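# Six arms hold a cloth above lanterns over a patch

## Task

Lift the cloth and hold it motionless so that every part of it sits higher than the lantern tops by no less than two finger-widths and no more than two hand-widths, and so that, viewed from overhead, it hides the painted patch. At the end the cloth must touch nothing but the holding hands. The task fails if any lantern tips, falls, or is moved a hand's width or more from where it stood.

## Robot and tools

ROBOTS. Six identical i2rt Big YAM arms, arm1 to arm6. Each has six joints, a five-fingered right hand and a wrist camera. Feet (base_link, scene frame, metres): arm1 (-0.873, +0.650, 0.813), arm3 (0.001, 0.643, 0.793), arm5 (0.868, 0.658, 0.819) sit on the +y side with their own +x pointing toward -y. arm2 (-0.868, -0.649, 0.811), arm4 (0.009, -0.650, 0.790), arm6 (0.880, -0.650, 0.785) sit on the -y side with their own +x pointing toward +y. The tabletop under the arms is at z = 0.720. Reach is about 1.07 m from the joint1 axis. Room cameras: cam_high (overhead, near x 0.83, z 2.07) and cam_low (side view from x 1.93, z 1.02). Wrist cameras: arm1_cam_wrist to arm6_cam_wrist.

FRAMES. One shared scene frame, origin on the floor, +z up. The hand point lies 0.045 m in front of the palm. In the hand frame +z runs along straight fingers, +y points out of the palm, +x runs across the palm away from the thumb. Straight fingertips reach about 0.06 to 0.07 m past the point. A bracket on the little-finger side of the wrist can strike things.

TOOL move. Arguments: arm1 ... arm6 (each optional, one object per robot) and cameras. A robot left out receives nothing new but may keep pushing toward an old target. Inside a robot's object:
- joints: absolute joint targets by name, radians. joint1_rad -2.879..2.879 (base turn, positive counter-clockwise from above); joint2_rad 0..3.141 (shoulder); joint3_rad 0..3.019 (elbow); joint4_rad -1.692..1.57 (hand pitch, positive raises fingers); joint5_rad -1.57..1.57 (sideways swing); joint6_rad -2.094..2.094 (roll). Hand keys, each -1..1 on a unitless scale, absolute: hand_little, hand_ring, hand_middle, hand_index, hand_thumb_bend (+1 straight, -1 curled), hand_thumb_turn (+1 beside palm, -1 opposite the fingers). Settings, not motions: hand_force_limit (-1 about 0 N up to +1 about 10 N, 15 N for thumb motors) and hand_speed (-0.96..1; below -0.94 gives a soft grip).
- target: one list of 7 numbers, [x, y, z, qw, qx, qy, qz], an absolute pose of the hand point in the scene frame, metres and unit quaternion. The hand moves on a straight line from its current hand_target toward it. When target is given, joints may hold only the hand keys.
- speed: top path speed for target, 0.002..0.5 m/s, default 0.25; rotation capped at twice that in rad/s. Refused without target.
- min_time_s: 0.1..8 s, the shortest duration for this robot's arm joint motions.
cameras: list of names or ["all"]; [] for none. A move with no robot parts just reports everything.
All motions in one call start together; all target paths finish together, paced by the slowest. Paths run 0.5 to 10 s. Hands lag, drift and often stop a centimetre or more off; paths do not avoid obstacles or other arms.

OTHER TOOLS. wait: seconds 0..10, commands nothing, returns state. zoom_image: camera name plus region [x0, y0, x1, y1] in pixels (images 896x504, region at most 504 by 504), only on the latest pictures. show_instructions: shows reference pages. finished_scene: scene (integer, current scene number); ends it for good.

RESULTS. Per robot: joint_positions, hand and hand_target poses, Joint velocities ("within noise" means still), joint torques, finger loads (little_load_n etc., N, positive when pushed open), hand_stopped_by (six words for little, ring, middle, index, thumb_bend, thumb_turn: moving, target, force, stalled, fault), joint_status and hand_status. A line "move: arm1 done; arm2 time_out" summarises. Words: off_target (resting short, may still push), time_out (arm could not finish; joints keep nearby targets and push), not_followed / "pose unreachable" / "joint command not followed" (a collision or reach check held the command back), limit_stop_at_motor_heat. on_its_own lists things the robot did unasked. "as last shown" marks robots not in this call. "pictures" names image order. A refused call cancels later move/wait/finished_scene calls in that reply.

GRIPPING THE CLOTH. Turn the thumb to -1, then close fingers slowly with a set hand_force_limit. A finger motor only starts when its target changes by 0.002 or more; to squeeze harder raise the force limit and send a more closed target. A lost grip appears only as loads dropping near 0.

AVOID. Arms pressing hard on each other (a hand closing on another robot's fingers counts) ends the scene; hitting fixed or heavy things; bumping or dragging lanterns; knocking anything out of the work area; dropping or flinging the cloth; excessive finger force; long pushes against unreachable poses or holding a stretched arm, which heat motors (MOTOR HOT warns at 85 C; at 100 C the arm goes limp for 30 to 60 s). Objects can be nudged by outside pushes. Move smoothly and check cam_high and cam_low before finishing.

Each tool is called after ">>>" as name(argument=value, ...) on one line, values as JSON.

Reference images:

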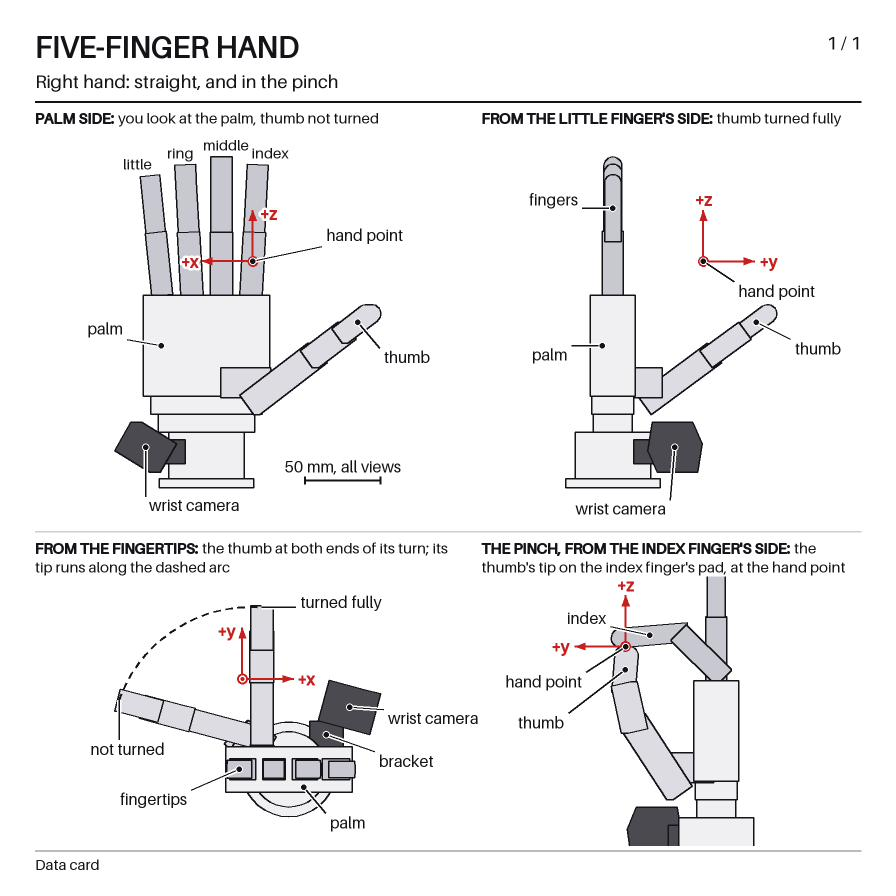

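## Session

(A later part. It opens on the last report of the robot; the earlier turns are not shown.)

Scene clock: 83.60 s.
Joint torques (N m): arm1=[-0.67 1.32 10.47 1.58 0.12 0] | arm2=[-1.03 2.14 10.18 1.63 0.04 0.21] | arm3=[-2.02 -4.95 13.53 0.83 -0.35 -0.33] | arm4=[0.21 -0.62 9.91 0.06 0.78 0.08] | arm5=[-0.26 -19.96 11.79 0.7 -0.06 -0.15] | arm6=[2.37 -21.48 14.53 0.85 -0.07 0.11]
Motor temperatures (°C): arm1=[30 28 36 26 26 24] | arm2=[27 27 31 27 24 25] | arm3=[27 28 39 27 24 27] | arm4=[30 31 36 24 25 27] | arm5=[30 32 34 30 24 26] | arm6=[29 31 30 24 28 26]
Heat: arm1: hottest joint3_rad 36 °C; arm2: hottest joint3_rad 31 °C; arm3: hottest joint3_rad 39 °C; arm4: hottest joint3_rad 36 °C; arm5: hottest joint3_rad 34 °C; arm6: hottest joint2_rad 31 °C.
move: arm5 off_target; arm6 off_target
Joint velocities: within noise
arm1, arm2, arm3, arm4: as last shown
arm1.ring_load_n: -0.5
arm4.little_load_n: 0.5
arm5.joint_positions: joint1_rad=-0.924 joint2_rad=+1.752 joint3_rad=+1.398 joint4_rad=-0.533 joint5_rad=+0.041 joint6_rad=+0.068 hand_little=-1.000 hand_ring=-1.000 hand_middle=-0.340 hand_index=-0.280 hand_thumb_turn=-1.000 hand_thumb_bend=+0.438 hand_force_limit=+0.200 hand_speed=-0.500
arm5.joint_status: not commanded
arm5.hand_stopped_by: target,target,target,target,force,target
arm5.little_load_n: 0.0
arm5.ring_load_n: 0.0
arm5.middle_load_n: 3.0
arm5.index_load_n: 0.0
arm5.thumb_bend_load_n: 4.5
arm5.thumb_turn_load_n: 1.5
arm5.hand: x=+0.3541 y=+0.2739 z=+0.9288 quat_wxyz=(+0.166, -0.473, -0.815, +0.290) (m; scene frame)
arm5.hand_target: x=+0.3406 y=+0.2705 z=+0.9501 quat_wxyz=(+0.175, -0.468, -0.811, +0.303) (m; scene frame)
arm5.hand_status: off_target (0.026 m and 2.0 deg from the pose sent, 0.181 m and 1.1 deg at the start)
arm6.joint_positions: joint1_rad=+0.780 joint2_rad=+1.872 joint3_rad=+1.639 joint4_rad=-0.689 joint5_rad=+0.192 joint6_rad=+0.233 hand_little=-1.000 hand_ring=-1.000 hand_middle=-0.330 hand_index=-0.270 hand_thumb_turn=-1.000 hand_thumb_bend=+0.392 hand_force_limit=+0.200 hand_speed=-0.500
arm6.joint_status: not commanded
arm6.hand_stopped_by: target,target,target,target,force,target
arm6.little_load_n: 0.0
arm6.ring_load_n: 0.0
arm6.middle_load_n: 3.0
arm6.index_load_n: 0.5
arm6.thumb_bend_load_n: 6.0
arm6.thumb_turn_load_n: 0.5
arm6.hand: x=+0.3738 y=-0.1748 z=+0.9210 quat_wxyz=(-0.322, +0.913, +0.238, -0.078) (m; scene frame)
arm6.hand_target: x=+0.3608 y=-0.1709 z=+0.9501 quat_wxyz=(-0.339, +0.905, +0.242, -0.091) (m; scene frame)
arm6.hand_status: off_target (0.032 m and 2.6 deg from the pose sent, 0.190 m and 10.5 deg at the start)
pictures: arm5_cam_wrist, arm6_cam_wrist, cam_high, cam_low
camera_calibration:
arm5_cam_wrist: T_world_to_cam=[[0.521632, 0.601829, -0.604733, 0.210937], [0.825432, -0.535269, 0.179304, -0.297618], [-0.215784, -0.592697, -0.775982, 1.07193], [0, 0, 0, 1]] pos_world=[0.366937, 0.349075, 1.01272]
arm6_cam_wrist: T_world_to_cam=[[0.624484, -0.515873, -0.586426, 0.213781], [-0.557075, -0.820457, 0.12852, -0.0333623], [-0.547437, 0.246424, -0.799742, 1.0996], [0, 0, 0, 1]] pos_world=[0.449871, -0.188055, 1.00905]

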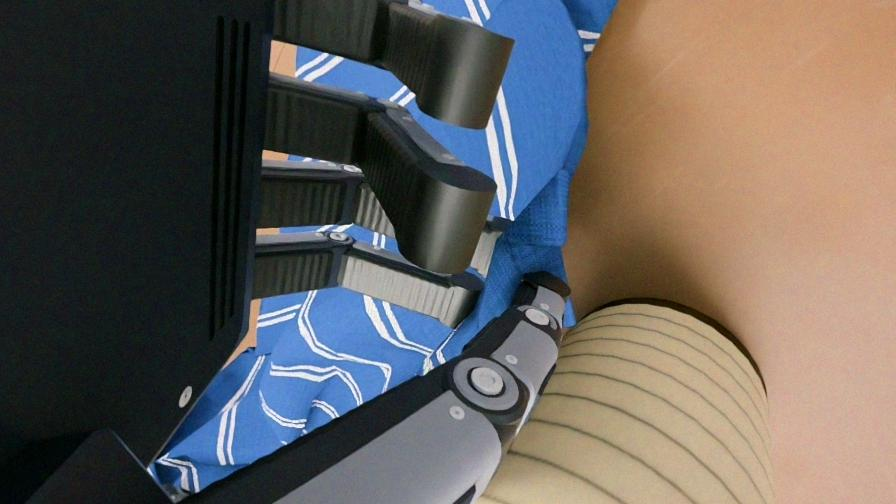

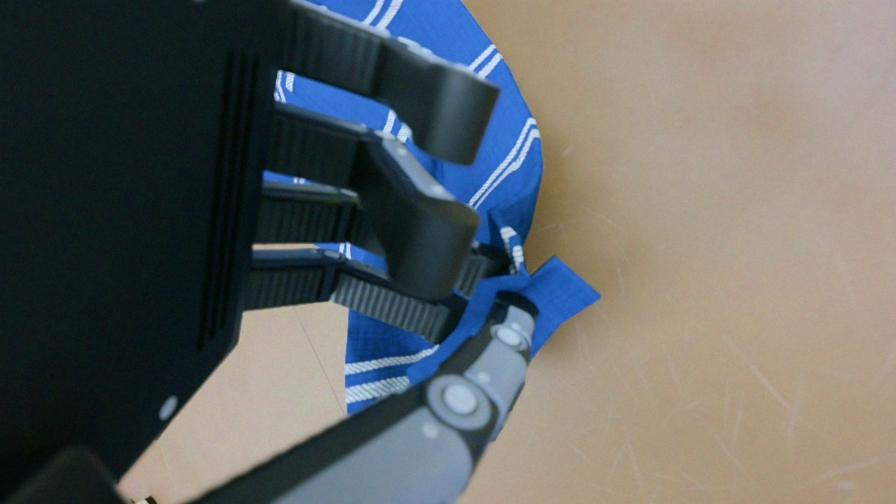

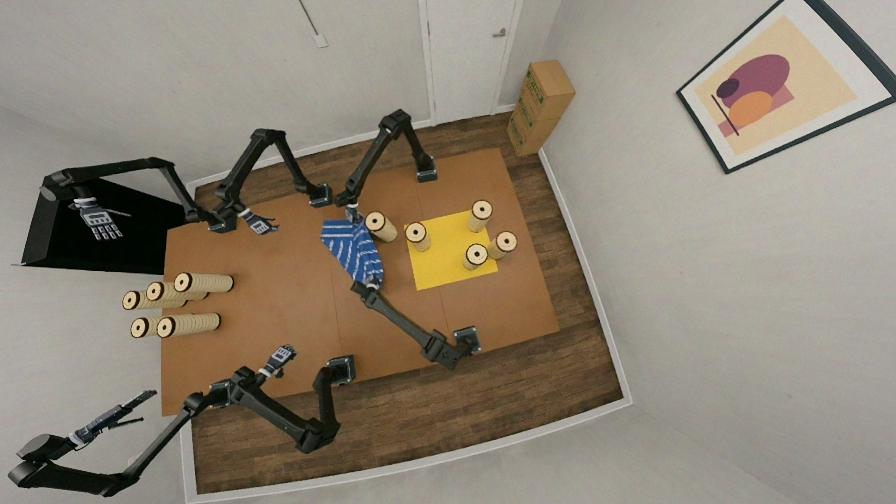

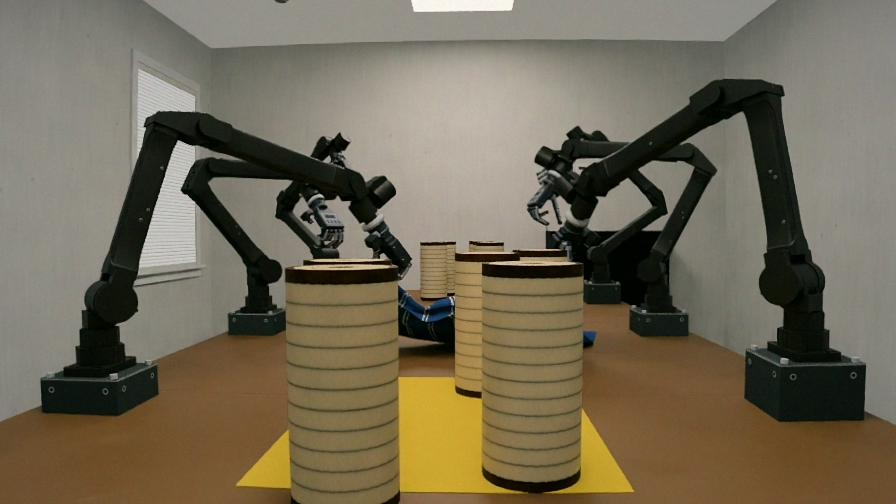

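>>> move(arm5={"target": [0.28, 0.28, 1.18, -0.25, 0.4330, 0.75, -0.4330], "speed": 0.15}, arm6={"target": [0.28, -0.20, 1.18, 0.4830, -0.8365, -0.2241, 0.1294], "speed": 0.15}, cameras=["cam_high", "cam_low"])

>>> move(arm5={"target": [0.24, 0.28, 1.36, -0.3044, 0.3967, 0.6871, -0.5272], "speed": 0.15}, arm6={"target": [0.24, -0.21, 1.36, 0.5880, -0.7663, -0.2053, 0.1576], "speed": 0.15}, cameras=["arm4_cam_wrist", "arm3_cam_wrist", "cam_high", "cam_low"])

Scene clock: 86.23 s.
Joint torques (N m): arm1=[-0.67 1.32 10.5 1.58 0.12 0] | arm2=[-0.97 2.14 10.17 1.62 0.04 0.22] | arm3=[-1.85 -4.89 13.52 0.83 -0.34 -0.32] | arm4=[0.26 -0.67 9.91 0.08 0.78 0.08] | arm5=[-0.5 -18.9 13.22 1.1 -0.07 -0.16] | arm6=[1.85 -19.55 15.3 1.02 0.33 0.18]
Motor temperatures (°C): arm1=[30 28 36 26 26 24] | arm2=[27 27 31 27 24 25] | arm3=[27 28 39 27 24 27] | arm4=[30 31 36 24 25 27] | arm5=[30 32 35 30 24 26] | arm6=[29 31 31 24 28 26]
Heat: arm1: hottest joint3_rad 36 °C; arm2: hottest joint3_rad 31 °C; arm3: hottest joint3_rad 39 °C; arm4: hottest joint3_rad 36 °C; arm5: hottest joint3_rad 35 °C; arm6: hottest joint2_rad 31 °C.
move: arm5 off_target; arm6 off_target
Joint velocities: within noise
arm1.joint_positions: joint1_rad=+0.018 joint2_rad=+0.630 joint3_rad=+1.401 joint4_rad=-1.422 joint5_rad=+0.224 joint6_rad=-1.070 hand_little=+1.000 hand_ring=+1.000 hand_middle=+1.000 hand_index=+1.000 hand_thumb_turn=+1.000 hand_thumb_bend=+1.000 hand_force_limit=+0.000 hand_speed=-0.800
arm1.joint_status: not commanded
arm1.hand_stopped_by: target,target,target,target,target,target
arm1.little_load_n: 0.0
arm1.ring_load_n: 0.0
arm1.middle_load_n: 0.0
arm1.index_load_n: 0.0
arm1.thumb_bend_load_n: 0.0
arm1.thumb_turn_load_n: 0.0
arm1.hand: x=-0.9440 y=+0.4511 z=+1.2901 quat_wxyz=(+0.315, +0.418, -0.786, +0.328) (m; scene frame)
arm1.hand_target: x=-0.9438 y=+0.4520 z=+1.2992 quat_wxyz=(+0.320, +0.415, -0.783, +0.337) (m; scene frame)
arm1.hand_status: not commanded
arm2.joint_positions: joint1_rad=-0.513 joint2_rad=+0.626 joint3_rad=+1.341 joint4_rad=-1.519 joint5_rad=+0.203 joint6_rad=-1.266 hand_little=+1.000 hand_ring=+1.000 hand_middle=+1.000 hand_index=+1.000 hand_thumb_turn=+1.000 hand_thumb_bend=+1.000 hand_force_limit=+0.000 hand_speed=-0.800
arm2.joint_status: not commanded
arm2.hand_stopped_by: target,target,target,target,target,target
arm2.little_load_n: 0.0
arm2.ring_load_n: 0.0
arm2.middle_load_n: 0.0
arm2.index_load_n: 0.0
arm2.thumb_bend_load_n: 0.0
arm2.thumb_turn_load_n: 0.0
arm2.hand: x=-0.6956 y=-0.5366 z=+1.2517 quat_wxyz=(-0.153, +0.879, +0.285, +0.350) (m; scene frame)
arm2.hand_target: x=-0.6954 y=-0.5363 z=+1.2625 quat_wxyz=(-0.162, +0.874, +0.282, +0.360) (m; scene frame)
arm2.hand_status: not commanded
arm3.joint_positions: joint1_rad=-0.453 joint2_rad=+1.086 joint3_rad=+1.199 joint4_rad=-1.134 joint5_rad=-0.456 joint6_rad=-0.591 hand_little=-1.000 hand_ring=-1.000 hand_middle=-0.340 hand_index=-0.280 hand_thumb_turn=-1.000 hand_thumb_bend=+1.000 hand_force_limit=+0.200 hand_speed=+0.000
arm3.joint_status: not commanded
arm3.hand_stopped_by: target,target,target,target,target,target
arm3.little_load_n: 0.0
arm3.ring_load_n: 0.0
arm3.middle_load_n: 0.0
arm3.index_load_n: 0.0
arm3.thumb_bend_load_n: 0.0
arm3.thumb_turn_load_n: 0.0
arm3.hand: x=-0.0912 y=+0.2872 z=+1.0837 quat_wxyz=(-0.054, +0.119, -0.932, +0.338) (m; scene frame)
arm3.hand_target: x=-0.0998 y=+0.2805 z=+1.0996 quat_wxyz=(-0.045, +0.122, -0.929, +0.347) (m; scene frame)
arm3.hand_status: not commanded
arm4: as last shown
arm4.little_load_n: 0.0
arm5.joint_positions: joint1_rad=-0.993 joint2_rad=+1.634 joint3_rad=+1.701 joint4_rad=-0.626 joint5_rad=-0.004 joint6_rad=+0.018 hand_little=-1.000 hand_ring=-1.000 hand_middle=-0.340 hand_index=-0.280 hand_thumb_turn=-1.000 hand_thumb_bend=+0.438 hand_force_limit=+0.200 hand_speed=-0.500
arm5.joint_status: not commanded
arm5.hand_stopped_by: target,target,target,target,force,target
arm5.little_load_n: 0.0
arm5.ring_load_n: 0.5
arm5.middle_load_n: 3.0
arm5.index_load_n: 0.0
arm5.thumb_bend_load_n: 4.0
arm5.thumb_turn_load_n: 1.5
arm5.hand: x=+0.2894 y=+0.2775 z=+1.1531 quat_wxyz=(+0.238, -0.439, -0.757, +0.420) (m; scene frame)
arm5.hand_target: x=+0.2810 y=+0.2805 z=+1.1796 quat_wxyz=(+0.250, -0.433, -0.750, +0.433) (m; scene frame)
arm5.hand_status: off_target (0.029 m and 2.3 deg from the pose sent, 0.262 m and 21.0 deg at the start)
arm6.joint_positions: joint1_rad=+0.934 joint2_rad=+1.803 joint3_rad=+2.036 joint4_rad=-0.827 joint5_rad=+0.374 joint6_rad=+0.235 hand_little=-1.000 hand_ring=-1.000 hand_middle=-0.330 hand_index=-0.270 hand_thumb_turn=-1.000 hand_thumb_bend=+0.392 hand_force_limit=+0.200 hand_speed=-0.500
arm6.joint_status: not commanded
arm6.hand_stopped_by: target,target,target,target,force,target
arm6.little_load_n: 0.0
arm6.ring_load_n: 0.0
arm6.middle_load_n: 3.0
arm6.index_load_n: 0.0
arm6.thumb_bend_load_n: 6.0
arm6.thumb_turn_load_n: 0.5
arm6.hand: x=+0.2880 y=-0.2014 z=+1.1626 quat_wxyz=(-0.475, +0.841, +0.227, -0.123) (m; scene frame)
arm6.hand_target: x=+0.2806 y=-0.2006 z=+1.1798 quat_wxyz=(-0.484, +0.836, +0.224, -0.130) (m; scene frame)
arm6.hand_status: off_target (0.019 m and 1.4 deg from the pose sent, 0.277 m and 21.3 deg at the start)
pictures: cam_high, cam_low

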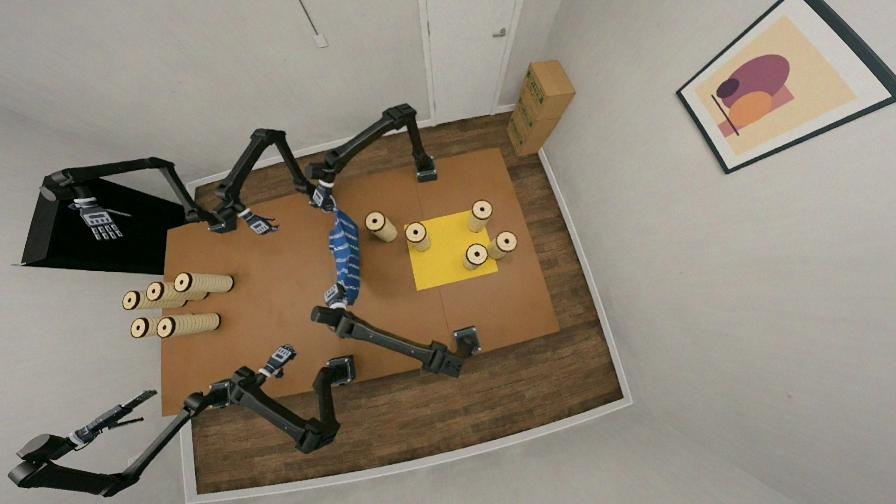

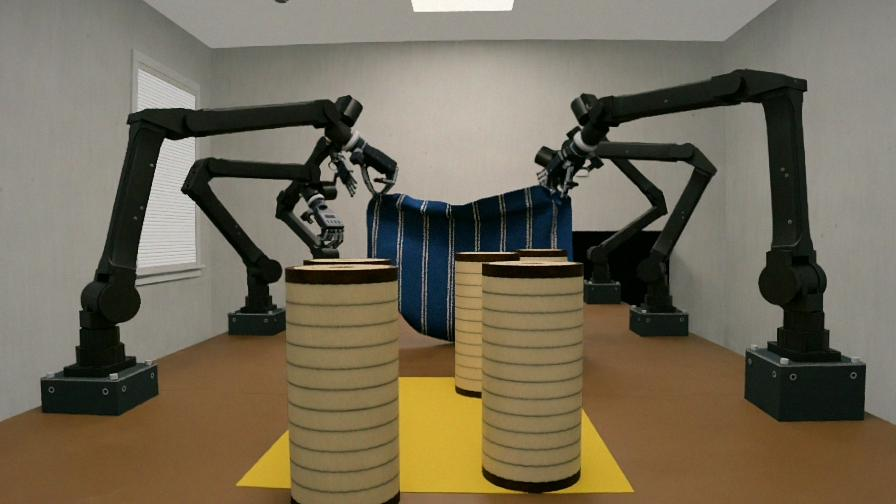

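Scene clock: 89.00 s.
Joint torques (N m): arm1=[-0.67 1.32 10.48 1.57 0.13 0] | arm2=[-0.97 2.26 10.17 1.62 0.03 0.21] | arm3=[-1.79 -4.95 13.56 0.81 -0.33 -0.32] | arm4=[0.26 -0.67 9.91 0.08 0.77 0.07] | arm5=[-0.5 -17.08 12.56 1.31 -0.08 -0.15] | arm6=[2.43 -19.37 12.05 1.28 0.25 0.07]
Motor temperatures (°C): arm1=[30 28 36 26 26 24] | arm2=[27 27 31 27 24 25] | arm3=[27 28 40 27 24 27] | arm4=[30 31 36 24 25 27] | arm5=[30 32 35 30 24 26] | arm6=[29 31 31 24 28 26]
Heat: arm1: hottest joint3_rad 36 °C; arm2: hottest joint3_rad 31 °C; arm3: hottest joint3_rad 40 °C; arm4: hottest joint3_rad 36 °C; arm5: hottest joint3_rad 35 °C; arm6: hottest joint2_rad 31 °C.
move: arm5 off_target; arm6 done
Joint velocities: within noise
arm1, arm2, arm3: as last shown
arm2.thumb_bend_load_n: 0.5
arm4.joint_positions: joint1_rad=+0.933 joint2_rad=+0.823 joint3_rad=+0.857 joint4_rad=-1.502 joint5_rad=+0.754 joint6_rad=+1.435 hand_little=-1.000 hand_ring=-1.000 hand_middle=-0.400 hand_index=-0.280 hand_thumb_turn=-1.000 hand_thumb_bend=+1.000 hand_force_limit=+0.200 hand_speed=-0.300
arm4.joint_status: not commanded
arm4.hand_stopped_by: target,target,target,target,target,target
arm4.little_load_n: 0.0
arm4.ring_load_n: 0.0
arm4.middle_load_n: 0.0
arm4.index_load_n: 0.0
arm4.thumb_bend_load_n: 0.0
arm4.thumb_turn_load_n: 0.0
arm4.hand: x=-0.1279 y=-0.4284 z=+1.0013 quat_wxyz=(-0.352, +0.892, -0.264, +0.099) (m; scene frame)
arm4.hand_target: x=-0.1300 y=-0.4299 z=+1.0001 quat_wxyz=(-0.352, +0.893, -0.260, +0.102) (m; scene frame)
arm4.hand_status: not commanded
arm5.joint_positions: joint1_rad=-1.030 joint2_rad=+1.701 joint3_rad=+2.154 joint4_rad=-0.724 joint5_rad=-0.039 joint6_rad=+0.009 hand_little=-1.000 hand_ring=-1.000 hand_middle=-0.340 hand_index=-0.280 hand_thumb_turn=-1.000 hand_thumb_bend=+0.438 hand_force_limit=+0.200 hand_speed=-0.500
arm5.joint_status: not commanded
arm5.hand_stopped_by: target,target,target,target,force,target
arm5.little_load_n: 0.0
arm5.ring_load_n: 0.0
arm5.middle_load_n: 3.0
arm5.index_load_n: 0.0
arm5.thumb_bend_load_n: 4.5
arm5.thumb_turn_load_n: 1.5
arm5.hand: x=+0.2503 y=+0.2764 z=+1.3510 quat_wxyz=(+0.296, -0.400, -0.690, +0.526) (m; scene frame)
arm5.hand_target: x=+0.2406 y=+0.2803 z=+1.3597 quat_wxyz=(+0.305, -0.397, -0.687, +0.528) (m; scene frame)
arm5.hand_status: off_target (0.014 m and 1.0 deg from the pose sent, 0.213 m and 17.2 deg at the start)
arm6.joint_positions: joint1_rad=+1.005 joint2_rad=+2.083 joint3_rad=+2.885 joint4_rad=-1.082 joint5_rad=+0.490 joint6_rad=+0.149 hand_little=-1.000 hand_ring=-1.000 hand_middle=-0.330 hand_index=-0.270 hand_thumb_turn=-1.000 hand_thumb_bend=+0.392 hand_force_limit=+0.200 hand_speed=-0.500
arm6.joint_status: not commanded
arm6.hand_stopped_by: target,target,target,target,force,target
arm6.little_load_n: 0.0
arm6.ring_load_n: 0.0
arm6.middle_load_n: 3.5
arm6.index_load_n: 0.0
arm6.thumb_bend_load_n: 6.0
arm6.thumb_turn_load_n: 1.0
arm6.hand: x=+0.2466 y=-0.2082 z=+1.3615 quat_wxyz=(-0.594, +0.762, +0.200, -0.163) (m; scene frame)
arm6.hand_target: x=+0.2406 y=-0.2105 z=+1.3594 quat_wxyz=(-0.595, +0.760, +0.204, -0.163) (m; scene frame)
arm6.hand_status: done (0.007 m and 1.2 deg from the pose sent, 0.203 m and 16.3 deg at the start; a joint's target at an end of its range on 20 of 83 steps)
pictures: arm3_cam_wrist, arm4_cam_wrist, cam_high, cam_low
camera_calibration:
arm3_cam_wrist: T_world_to_cam=[[-0.384237, 0.681427, -0.622912, 0.445951], [0.596384, 0.698242, 0.39596, -0.595273], [0.704761, -0.219352, -0.674683, 0.969338], [0, 0, 0, 1]] pos_world=[-0.15679, 0.324388, 1.16749]
arm4_cam_wrist: T_world_to_cam=[[-0.161624, -0.725459, -0.66902, 0.338838], [-0.982823, 0.0571303, 0.175483, -0.267615], [-0.0890847, 0.685891, -0.722231, 1.11985], [0, 0, 0, 1]] pos_world=[-0.108493, -0.50699, 1.08244]

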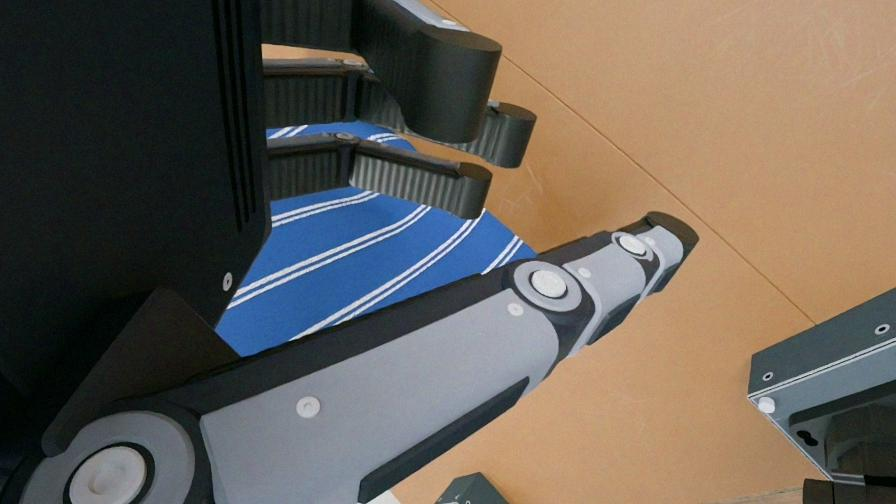

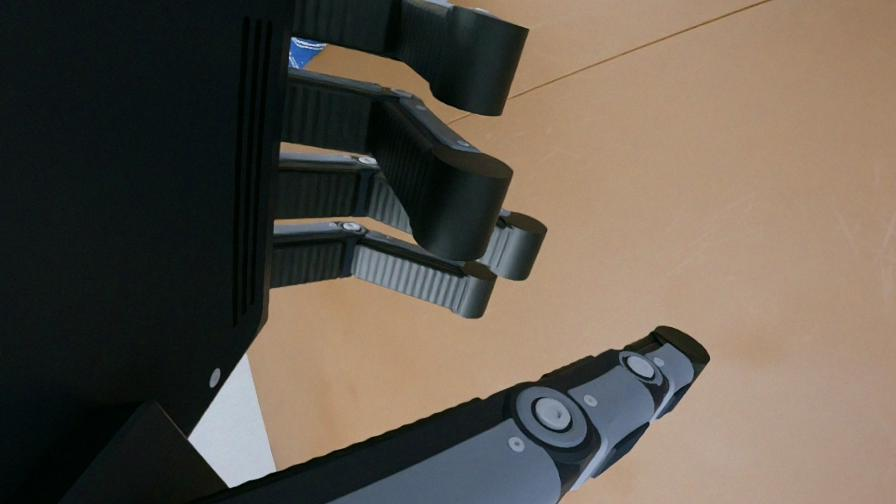

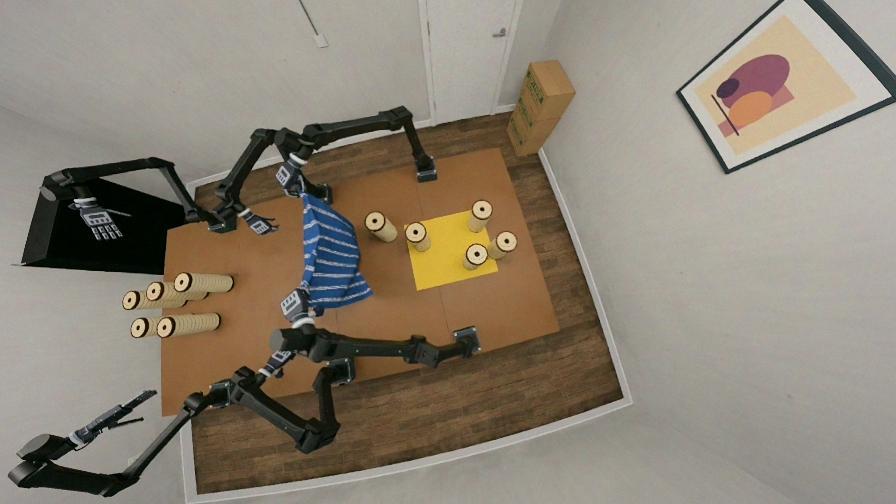

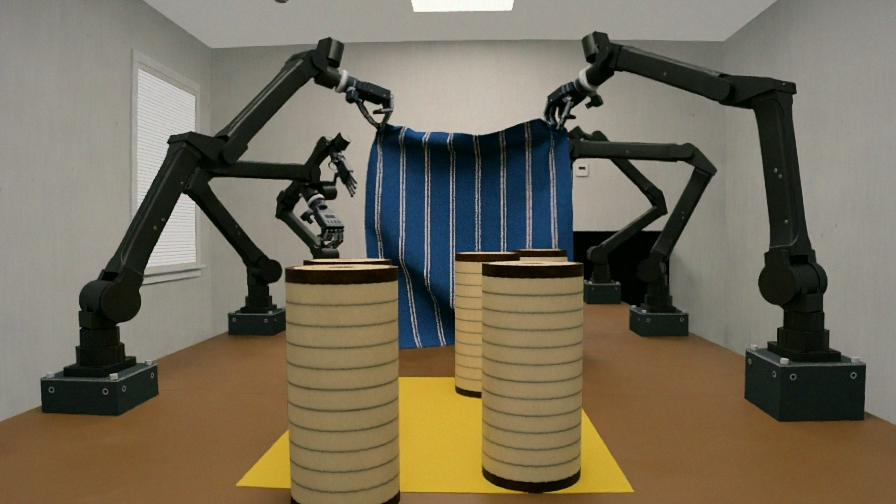

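>>> zoom_image(camera="cam_high", region=[270, 130, 450, 330])

>>> zoom_image(camera="cam_low", region=[320, 80, 620, 380])

Scaled by 2.520 from the camera's 896x504 image, which has a finer 1280x720 frame.

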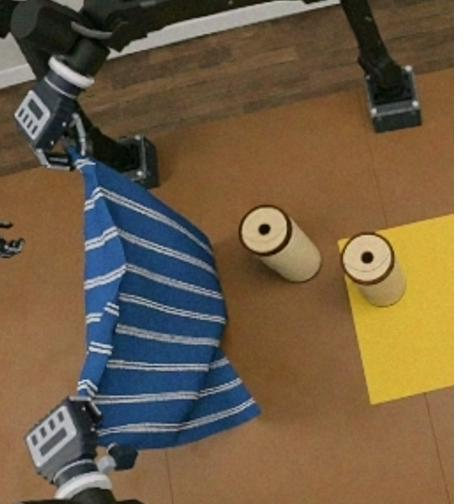

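Scaled by 1.680 from the camera's 896x504 image, which has a finer 1280x720 frame.

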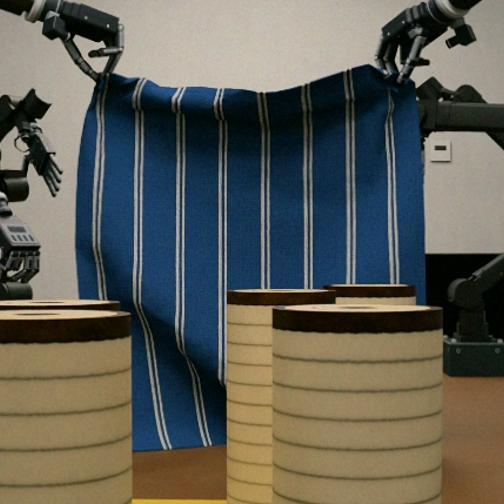

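>>> move(arm5={"target": [0.30, 0.22, 1.32, -0.25, 0.4330, 0.75, -0.4330], "speed": 0.12}, arm6={"target": [0.30, -0.26, 1.32, 0.4830, -0.8365, -0.2241, 0.1294], "speed": 0.12}, cameras=["cam_high"])

>>> move(arm5={"target": [0.355, 0.22, 1.12, -0.25, 0.4330, 0.75, -0.4330], "speed": 0.12}, arm6={"target": [0.355, -0.26, 1.12, 0.4830, -0.8365, -0.2241, 0.1294], "speed": 0.12}, cameras=["arm4_cam_wrist", "arm3_cam_wrist", "cam_high", "cam_low"])

Scene clock: 92.37 s.
Joint torques (N m): arm1=[-0.67 1.32 10.47 1.58 0.13 0] | arm2=[-0.91 2.32 10.18 1.61 0.04 0.21] | arm3=[-1.79 -4.84 13.53 0.8 -0.34 -0.32] | arm4=[0.26 -0.56 9.92 0.08 0.78 0.07] | arm5=[0.97 -18.02 11.73 1.16 0.15 0.12] | arm6=[1.85 -22.48 7.47 1.28 0.01 0.24]
Motor temperatures (°C): arm1=[30 28 36 26 26 24] | arm2=[27 27 32 27 24 25] | arm3=[27 28 40 27 24 27] | arm4=[30 31 36 24 25 27] | arm5=[30 33 36 30 24 26] | arm6=[29 32 31 24 28 26]
Heat: arm1: hottest joint3_rad 36 °C; arm2: hottest joint3_rad 32 °C; arm3: hottest joint3_rad 40 °C; arm4: hottest joint3_rad 36 °C; arm5: hottest joint3_rad 36 °C; arm6: hottest joint2_rad 32 °C.
move: arm5 done; arm6 off_target
Joint velocities: within noise
arm1, arm2, arm3, arm4: as last shown
arm2.middle_load_n: 0.5
arm2.thumb_bend_load_n: 0.0
arm4.ring_load_n: -0.5
arm5.joint_positions: joint1_rad=-0.903 joint2_rad=+1.823 joint3_rad=+2.398 joint4_rad=-1.103 joint5_rad=+0.083 joint6_rad=+0.046 hand_little=-1.000 hand_ring=-1.000 hand_middle=-0.340 hand_index=-0.280 hand_thumb_turn=-1.000 hand_thumb_bend=+0.438 hand_force_limit=+0.200 hand_speed=-0.500
arm5.joint_status: not commanded
arm5.hand_stopped_by: target,target,target,target,force,target
arm5.little_load_n: 0.0
arm5.ring_load_n: 0.0
arm5.middle_load_n: 3.0
arm5.index_load_n: 0.0
arm5.thumb_bend_load_n: 4.5
arm5.thumb_turn_load_n: 2.0
arm5.hand: x=+0.3037 y=+0.2286 z=+1.3170 quat_wxyz=(+0.252, -0.431, -0.753, +0.429) (m; scene frame)
arm5.hand_target: x=+0.3004 y=+0.2202 z=+1.3197 quat_wxyz=(+0.250, -0.433, -0.750, +0.434) (m; scene frame)
arm5.hand_status: done (0.010 m and 0.7 deg from the pose sent, 0.081 m and 14.2 deg at the start)
arm6.joint_positions: joint1_rad=+1.005 joint2_rad=+2.008 joint3_rad=+2.805 joint4_rad=-1.385 joint5_rad=+0.438 joint6_rad=+0.265 hand_little=-1.000 hand_ring=-1.000 hand_middle=-0.330 hand_index=-0.270 hand_thumb_turn=-1.000 hand_thumb_bend=+0.392 hand_force_limit=+0.200 hand_speed=-0.500
arm6.joint_status: not commanded
arm6.hand_stopped_by: target,target,target,target,force,target
arm6.little_load_n: 0.0
arm6.ring_load_n: 0.0
arm6.middle_load_n: 3.0
arm6.index_load_n: 0.0
arm6.thumb_bend_load_n: 6.0
arm6.thumb_turn_load_n: 0.5
arm6.hand: x=+0.2937 y=-0.2540 z=+1.3124 quat_wxyz=(-0.484, +0.836, +0.227, -0.124) (m; scene frame)
arm6.hand_target: x=+0.2999 y=-0.2599 z=+1.3201 quat_wxyz=(-0.483, +0.837, +0.224, -0.129) (m; scene frame)
arm6.hand_status: off_target (0.012 m and 0.7 deg from the pose sent, 0.085 m and 16.0 deg at the start)
pictures: cam_high

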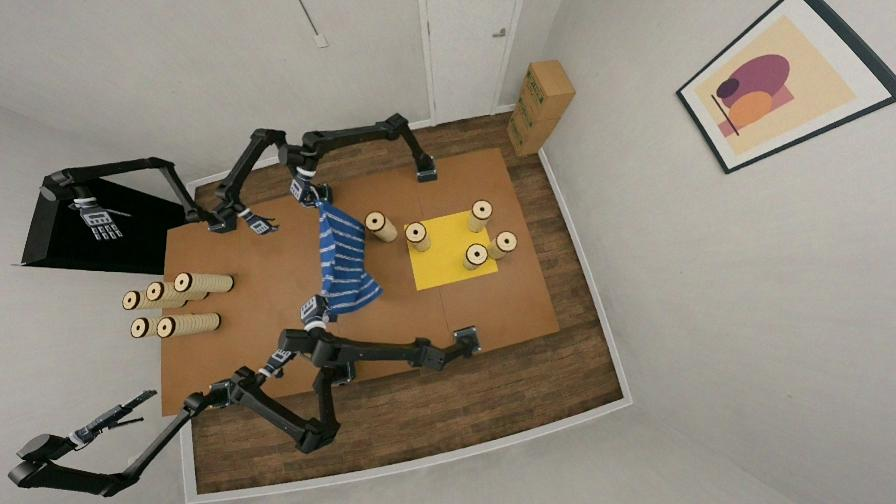

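Scene clock: 94.90 s.
Joint torques (N m): arm1=[-0.73 1.32 10.47 1.55 0.13 0] | arm2=[-1.08 2.26 10.14 1.61 0.04 0.21] | arm3=[-1.9 -5.01 13.55 0.8 -0.35 -0.32] | arm4=[0.21 -0.62 9.92 0.05 0.78 0.08] | arm5=[1.26 -18.49 8.88 2.17 0.17 0.12] | arm6=[1.26 -17.03 9.8 2.3 -0.05 0.04]
Motor temperatures (°C): arm1=[30 28 36 26 26 24] | arm2=[27 27 32 27 24 25] | arm3=[27 28 40 27 24 27] | arm4=[30 31 36 24 25 27] | arm5=[30 33 36 30 24 26] | arm6=[29 32 31 24 28 26]
Heat: arm1: hottest joint3_rad 36 °C; arm2: hottest joint3_rad 32 °C; arm3: hottest joint3_rad 40 °C; arm4: hottest joint3_rad 36 °C; arm5: hottest joint3_rad 36 °C; arm6: hottest joint2_rad 32 °C.
move: arm5 done; arm6 done
Joint velocities: within noise
arm1, arm2, arm3, arm4: as last shown
arm1.thumb_turn_load_n: -0.5
arm2.middle_load_n: 0.0
arm4.ring_load_n: 0.5
arm5.joint_positions: joint1_rad=-0.842 joint2_rad=+1.568 joint3_rad=+1.513 joint4_rad=-0.490 joint5_rad=+0.139 joint6_rad=+0.079 hand_little=-1.000 hand_ring=-1.000 hand_middle=-0.340 hand_index=-0.280 hand_thumb_turn=-1.000 hand_thumb_bend=+0.438 hand_force_limit=+0.200 hand_speed=-0.500
arm5.joint_status: not commanded
arm5.hand_stopped_by: target,target,target,target,force,target
arm5.little_load_n: 0.0
arm5.ring_load_n: 0.0
arm5.middle_load_n: 3.0
arm5.index_load_n: 0.0
arm5.thumb_bend_load_n: 4.5
arm5.thumb_turn_load_n: 2.0
arm5.hand: x=+0.3512 y=+0.2256 z=+1.1138 quat_wxyz=(+0.251, -0.433, -0.755, +0.423) (m; scene frame)
arm5.hand_target: x=+0.3551 y=+0.2200 z=+1.1201 quat_wxyz=(+0.250, -0.433, -0.750, +0.433) (m; scene frame)
arm5.hand_status: done (0.009 m and 1.3 deg from the pose sent, 0.204 m and 0.7 deg at the start)
arm6.joint_positions: joint1_rad=+0.959 joint2_rad=+1.536 joint3_rad=+1.566 joint4_rad=-0.628 joint5_rad=+0.395 joint6_rad=+0.253 hand_little=-1.000 hand_ring=-1.000 hand_middle=-0.330 hand_index=-0.270 hand_thumb_turn=-1.000 hand_thumb_bend=+0.392 hand_force_limit=+0.200 hand_speed=-0.500
arm6.joint_status: not commanded
arm6.hand_stopped_by: target,target,target,target,force,target
arm6.little_load_n: 0.0
arm6.ring_load_n: 0.0
arm6.middle_load_n: 3.0
arm6.index_load_n: 0.5
arm6.thumb_bend_load_n: 6.0
arm6.thumb_turn_load_n: 0.5
arm6.hand: x=+0.3529 y=-0.2626 z=+1.1139 quat_wxyz=(-0.475, +0.841, +0.226, -0.124) (m; scene frame)
arm6.hand_target: x=+0.3551 y=-0.2600 z=+1.1201 quat_wxyz=(-0.483, +0.837, +0.224, -0.129) (m; scene frame)
arm6.hand_status: done (0.007 m and 1.2 deg from the pose sent, 0.202 m and 0.7 deg at the start)
pictures: arm3_cam_wrist, arm4_cam_wrist, cam_high, cam_low
camera_calibration:
arm3_cam_wrist: T_world_to_cam=[[-0.384237, 0.681427, -0.622912, 0.445951], [0.596384, 0.698242, 0.39596, -0.595273], [0.704761, -0.219352, -0.674683, 0.969338], [0, 0, 0, 1]] pos_world=[-0.15679, 0.324388, 1.16749]
arm4_cam_wrist: T_world_to_cam=[[-0.161624, -0.725459, -0.66902, 0.338838], [-0.982823, 0.0571303, 0.175483, -0.267615], [-0.0890847, 0.685891, -0.722231, 1.11985], [0, 0, 0, 1]] pos_world=[-0.108493, -0.50699, 1.08244]

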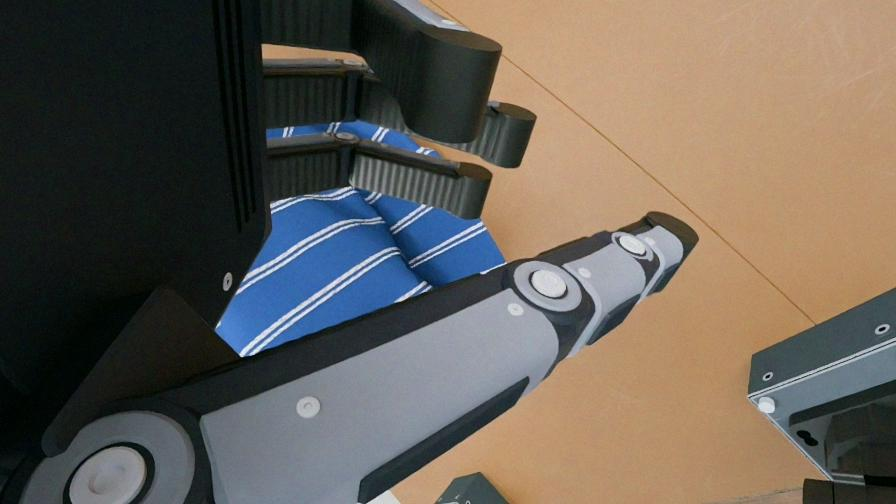

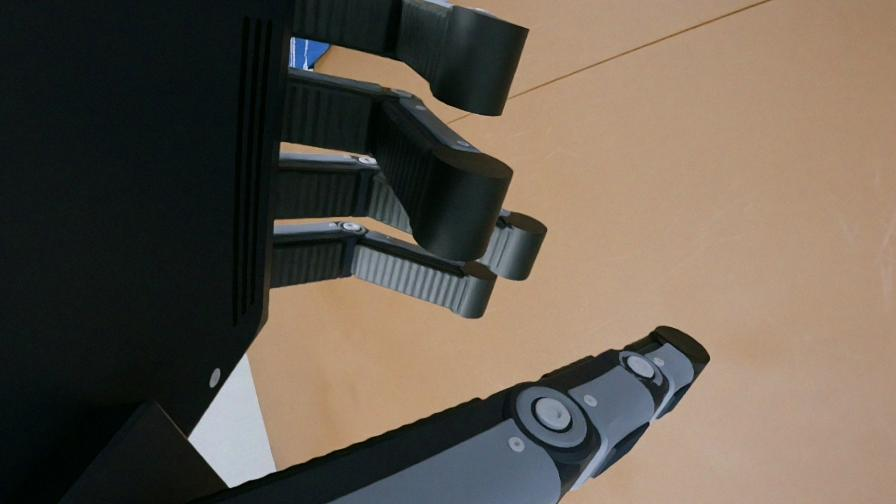

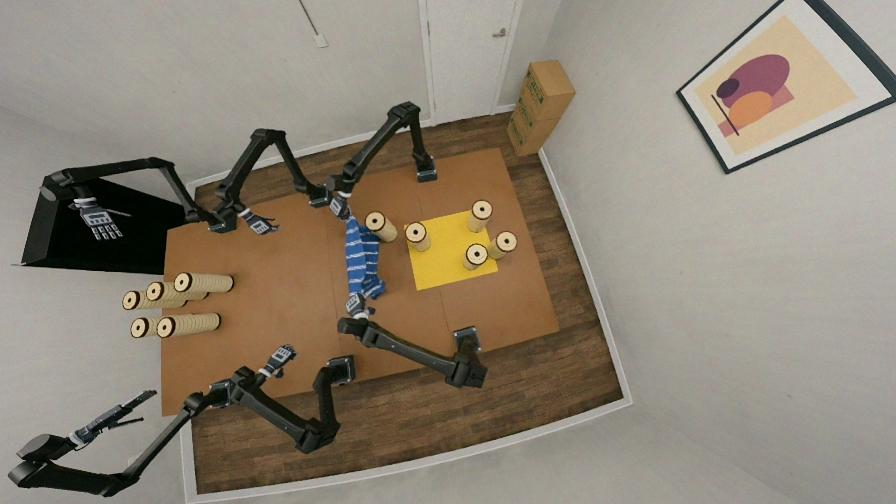

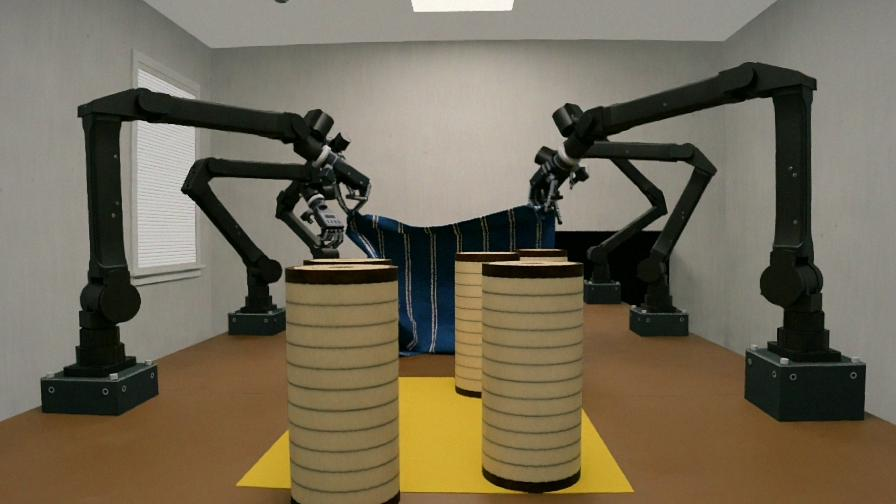

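>>> zoom_image(camera="cam_high", region=[300, 160, 450, 340])

>>> zoom_image(camera="arm3_cam_wrist", region=[200, 80, 560, 380])

Scaled by 2.800 from the camera's 896x504 image, which has a finer 1280x720 frame.

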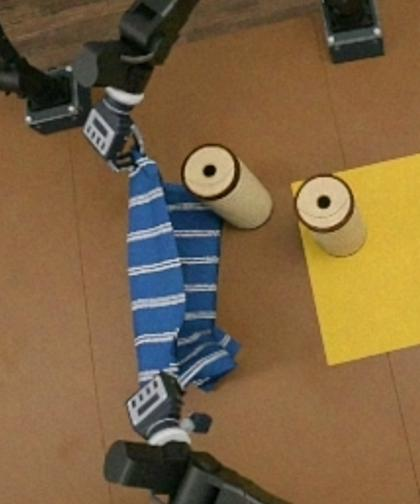

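Scaled by 1.400 from the camera's 896x504 image, which has a finer 1280x720 frame.

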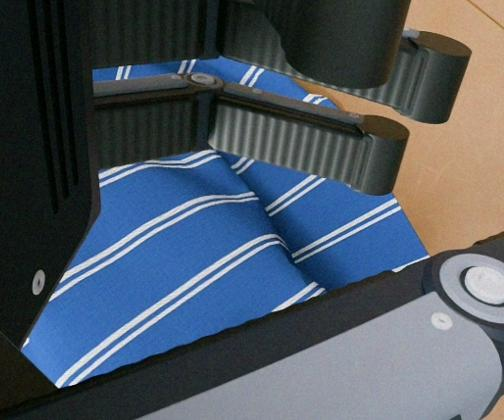

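>>> move(arm5={"target": [0.25, 0.26, 1.37, -0.3044, 0.3967, 0.6871, -0.5272], "speed": 0.15}, arm6={"target": [0.25, -0.24, 1.37, 0.5517, -0.7190, -0.3353, 0.2573], "speed": 0.15}, cameras=[])

>>> move(arm5={"target": [0.09, 0.26, 1.38, -0.3536, 0.3536, 0.6124, -0.6124], "speed": 0.1}, arm6={"target": [0.09, -0.24, 1.38, 0.6409, -0.6409, -0.2988, 0.2988], "speed": 0.1}, cameras=["arm4_cam_wrist", "arm3_cam_wrist", "cam_high", "cam_low"])

Scene clock: 98.67 s.
Joint torques (N m): arm1=[-0.73 1.32 10.47 1.57 0.12 0] | arm2=[-1.08 2.2 10.14 1.61 0.03 0.2] | arm3=[-1.85 -4.89 13.55 0.81 -0.34 -0.33] | arm4=[0.26 -0.67 9.91 0.09 0.78 0.08] | arm5=[-0.44 -17.38 12.55 1.31 -0.04 -0.17] | arm6=[0.79 -17.85 13.16 1.37 -0.22 0.1]
Motor temperatures (°C): arm1=[30 28 36 26 26 24] | arm2=[27 27 32 27 24 25] | arm3=[27 28 41 27 24 27] | arm4=[30 31 36 24 25 27] | arm5=[30 33 36 30 24 26] | arm6=[29 32 31 24 27 26]
Heat: arm1: hottest joint3_rad 36 °C; arm2: hottest joint3_rad 32 °C; arm3: hottest joint3_rad 41 °C; arm4: hottest joint3_rad 36 °C; arm5: hottest joint3_rad 36 °C; arm6: hottest joint2_rad 32 °C.
move: arm5 off_target; arm6 done
Joint velocities: within noise
arm1, arm2, arm3, arm4: as last shown
arm1.thumb_turn_load_n: 0.0
arm2.ring_load_n: -0.5
arm2.index_load_n: -0.5
arm4.ring_load_n: 0.0
arm5.joint_positions: joint1_rad=-0.991 joint2_rad=+1.723 joint3_rad=+2.212 joint4_rad=-0.762 joint5_rad=-0.001 joint6_rad=+0.021 hand_little=-1.000 hand_ring=-1.000 hand_middle=-0.340 hand_index=-0.280 hand_thumb_turn=-1.000 hand_thumb_bend=+0.438 hand_force_limit=+0.200 hand_speed=-0.500
arm5.joint_status: not commanded
arm5.hand_stopped_by: target,target,target,target,force,target
arm5.little_load_n: 0.0
arm5.ring_load_n: 0.0
arm5.middle_load_n: 3.0
arm5.index_load_n: 0.0
arm5.thumb_bend_load_n: 4.0
arm5.thumb_turn_load_n: 2.0
arm5.hand: x=+0.2591 y=+0.2570 z=+1.3599 quat_wxyz=(+0.296, -0.401, -0.690, +0.525) (m; scene frame)
arm5.hand_target: x=+0.2504 y=+0.2604 z=+1.3695 quat_wxyz=(+0.305, -0.397, -0.687, +0.528) (m; scene frame)
arm5.hand_status: off_target (0.014 m and 1.2 deg from the pose sent, 0.278 m and 16.2 deg at the start)
arm6.joint_positions: joint1_rad=+0.951 joint2_rad=+1.895 joint3_rad=+2.585 joint4_rad=-0.958 joint5_rad=+0.100 joint6_rad=+0.036 hand_little=-1.000 hand_ring=-1.000 hand_middle=-0.330 hand_index=-0.270 hand_thumb_turn=-1.000 hand_thumb_bend=+0.392 hand_force_limit=+0.200 hand_speed=-0.500
arm6.joint_status: not commanded
arm6.hand_stopped_by: target,target,target,target,force,target
arm6.little_load_n: 0.0
arm6.ring_load_n: 0.0
arm6.middle_load_n: 3.0
arm6.index_load_n: 0.0
arm6.thumb_bend_load_n: 6.0
arm6.thumb_turn_load_n: 0.5
arm6.hand: x=+0.2524 y=-0.2463 z=+1.3679 quat_wxyz=(-0.550, +0.721, +0.334, -0.258) (m; scene frame)
arm6.hand_target: x=+0.2504 y=-0.2400 z=+1.3696 quat_wxyz=(-0.553, +0.718, +0.335, -0.258) (m; scene frame)
arm6.hand_status: done (0.007 m and 0.3 deg from the pose sent, 0.277 m and 25.8 deg at the start)
pictures: none
No camera images: "cameras" was empty.

Scene clock: 101.90 s.
Joint torques (N m): arm1=[-0.73 1.32 10.47 1.57 0.12 0] | arm2=[-1.03 2.2 10.15 1.61 0.03 0.2] | arm3=[-1.79 -4.89 13.55 0.76 -0.34 -0.32] | arm4=[0.21 -0.56 9.91 0.08 0.78 0.08] | arm5=[-0.44 -22.83 11.86 1.43 -0.07 -0.05] | arm6=[1.85 -23.3 13.3 2.84 0.12 0.08]
Motor temperatures (°C): arm1=[30 28 36 26 26 24] | arm2=[27 26 32 27 24 25] | arm3=[27 28 41 27 24 27] | arm4=[30 31 36 24 25 27] | arm5=[30 33 37 30 24 26] | arm6=[29 32 31 24 27 26]
Heat: arm1: hottest joint3_rad 36 °C; arm2: hottest joint3_rad 32 °C; arm3: hottest joint3_rad 41 °C; arm4: hottest joint3_rad 36 °C; arm5: hottest joint3_rad 37 °C; arm6: hottest joint2_rad 32 °C.
move: arm5 done; arm6 off_target
Joint velocities: within noise
arm1, arm2, arm3, arm4: as last shown
arm1.little_load_n: 0.5
arm2.little_load_n: 0.5
arm2.ring_load_n: 0.0
arm2.index_load_n: 0.0
arm5.joint_positions: joint1_rad=-1.108 joint2_rad=+2.137 joint3_rad=+2.725 joint4_rad=-0.586 joint5_rad=-0.115 joint6_rad=+0.012 hand_little=-1.000 hand_ring=-1.000 hand_middle=-0.340 hand_index=-0.280 hand_thumb_turn=-1.000 hand_thumb_bend=+0.438 hand_force_limit=+0.200 hand_speed=-0.500
arm5.joint_status: not commanded
arm5.hand_stopped_by: target,target,target,target,force,target
arm5.little_load_n: 0.0
arm5.ring_load_n: 0.0
arm5.middle_load_n: 3.0
arm5.index_load_n: 0.0
arm5.thumb_bend_load_n: 4.5
arm5.thumb_turn_load_n: 1.5
arm5.hand: x=+0.0994 y=+0.2559 z=+1.3814 quat_wxyz=(+0.350, -0.353, -0.614, +0.613) (m; scene frame)
arm5.hand_target: x=+0.0907 y=+0.2603 z=+1.3796 quat_wxyz=(+0.354, -0.353, -0.611, +0.613) (m; scene frame)
arm5.hand_status: done (0.010 m and 0.5 deg from the pose sent, 0.170 m and 15.9 deg at the start)
arm6.joint_positions: joint1_rad=+1.073 joint2_rad=+2.226 joint3_rad=+2.880 joint4_rad=-0.578 joint5_rad=+0.223 joint6_rad=+0.000 hand_little=-1.000 hand_ring=-1.000 hand_middle=-0.330 hand_index=-0.270 hand_thumb_turn=-1.000 hand_thumb_bend=+0.392 hand_force_limit=+0.200 hand_speed=-0.500
arm6.joint_status: not commanded
arm6.hand_stopped_by: target,target,target,target,force,target
arm6.little_load_n: 0.0
arm6.ring_load_n: 0.0
arm6.middle_load_n: 3.5
arm6.index_load_n: 0.0
arm6.thumb_bend_load_n: 6.5
arm6.thumb_turn_load_n: 1.0
arm6.hand: x=+0.0975 y=-0.2399 z=+1.3676 quat_wxyz=(-0.662, +0.617, +0.284, -0.316) (m; scene frame)
arm6.hand_target: x=+0.0926 y=-0.2414 z=+1.3786 quat_wxyz=(-0.675, +0.602, +0.276, -0.324) (m; scene frame)
arm6.hand_status: off_target (0.014 m and 4.4 deg from the pose sent, 0.163 m and 15.2 deg at the start; a joint's target at an end of its range on 58 of 97 steps)
pictures: arm3_cam_wrist, arm4_cam_wrist, cam_high, cam_low
camera_calibration:
arm3_cam_wrist: T_world_to_cam=[[-0.384237, 0.681427, -0.622912, 0.445951], [0.596384, 0.698242, 0.39596, -0.595273], [0.704761, -0.219352, -0.674683, 0.969338], [0, 0, 0, 1]] pos_world=[-0.15679, 0.324388, 1.16749]
arm4_cam_wrist: T_world_to_cam=[[-0.161624, -0.725459, -0.66902, 0.338838], [-0.982823, 0.0571303, 0.175483, -0.267615], [-0.0890847, 0.685891, -0.722231, 1.11985], [0, 0, 0, 1]] pos_world=[-0.108493, -0.50699, 1.08244]

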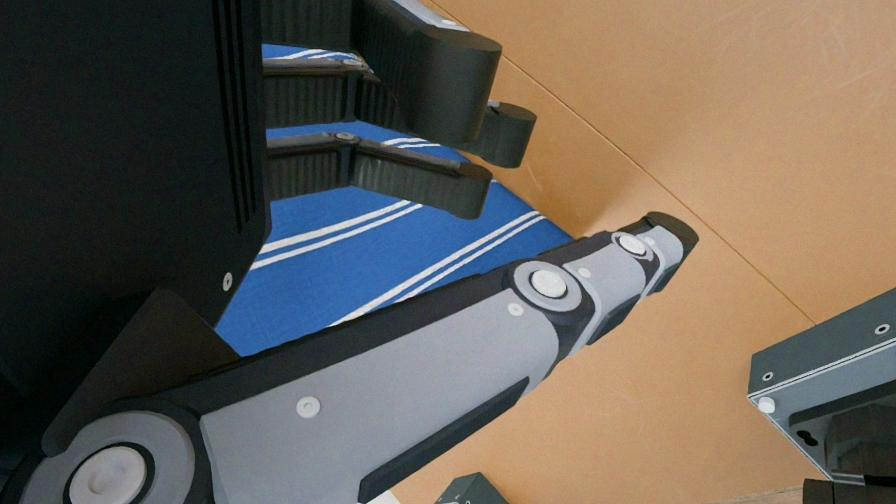

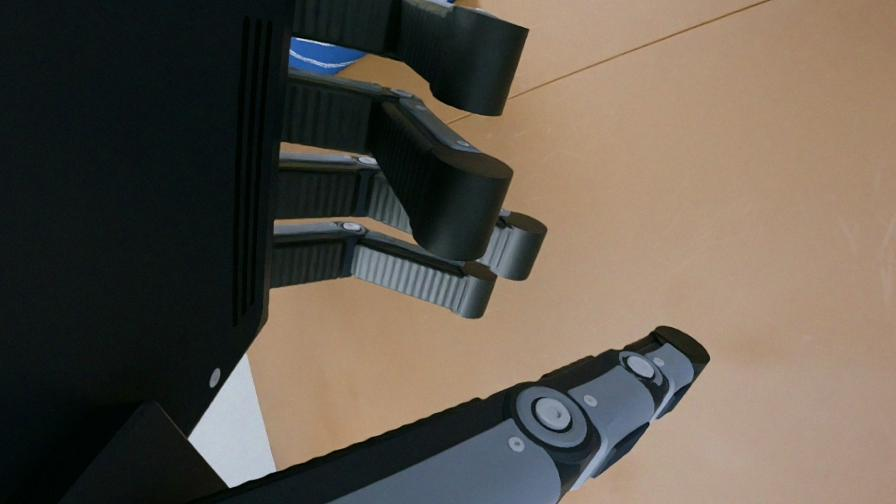

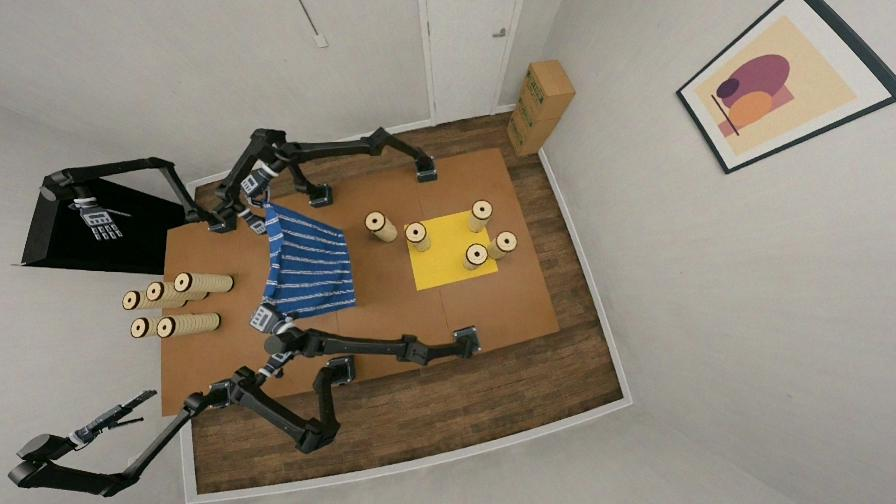

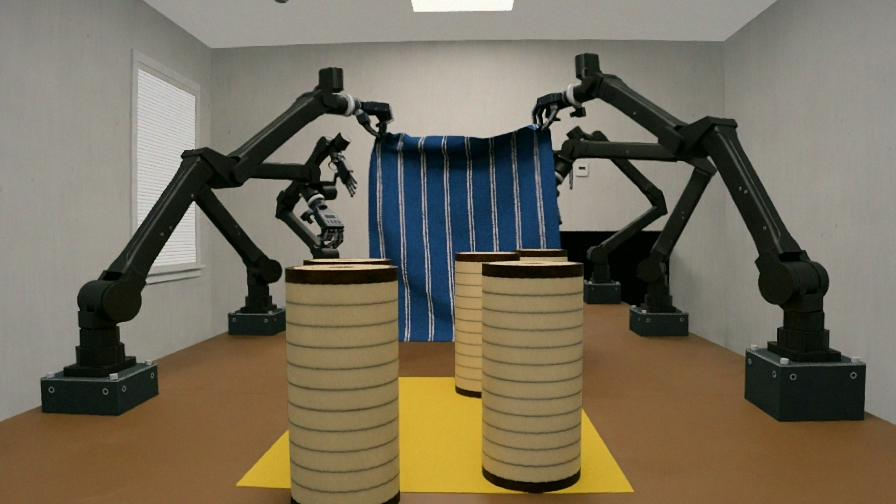

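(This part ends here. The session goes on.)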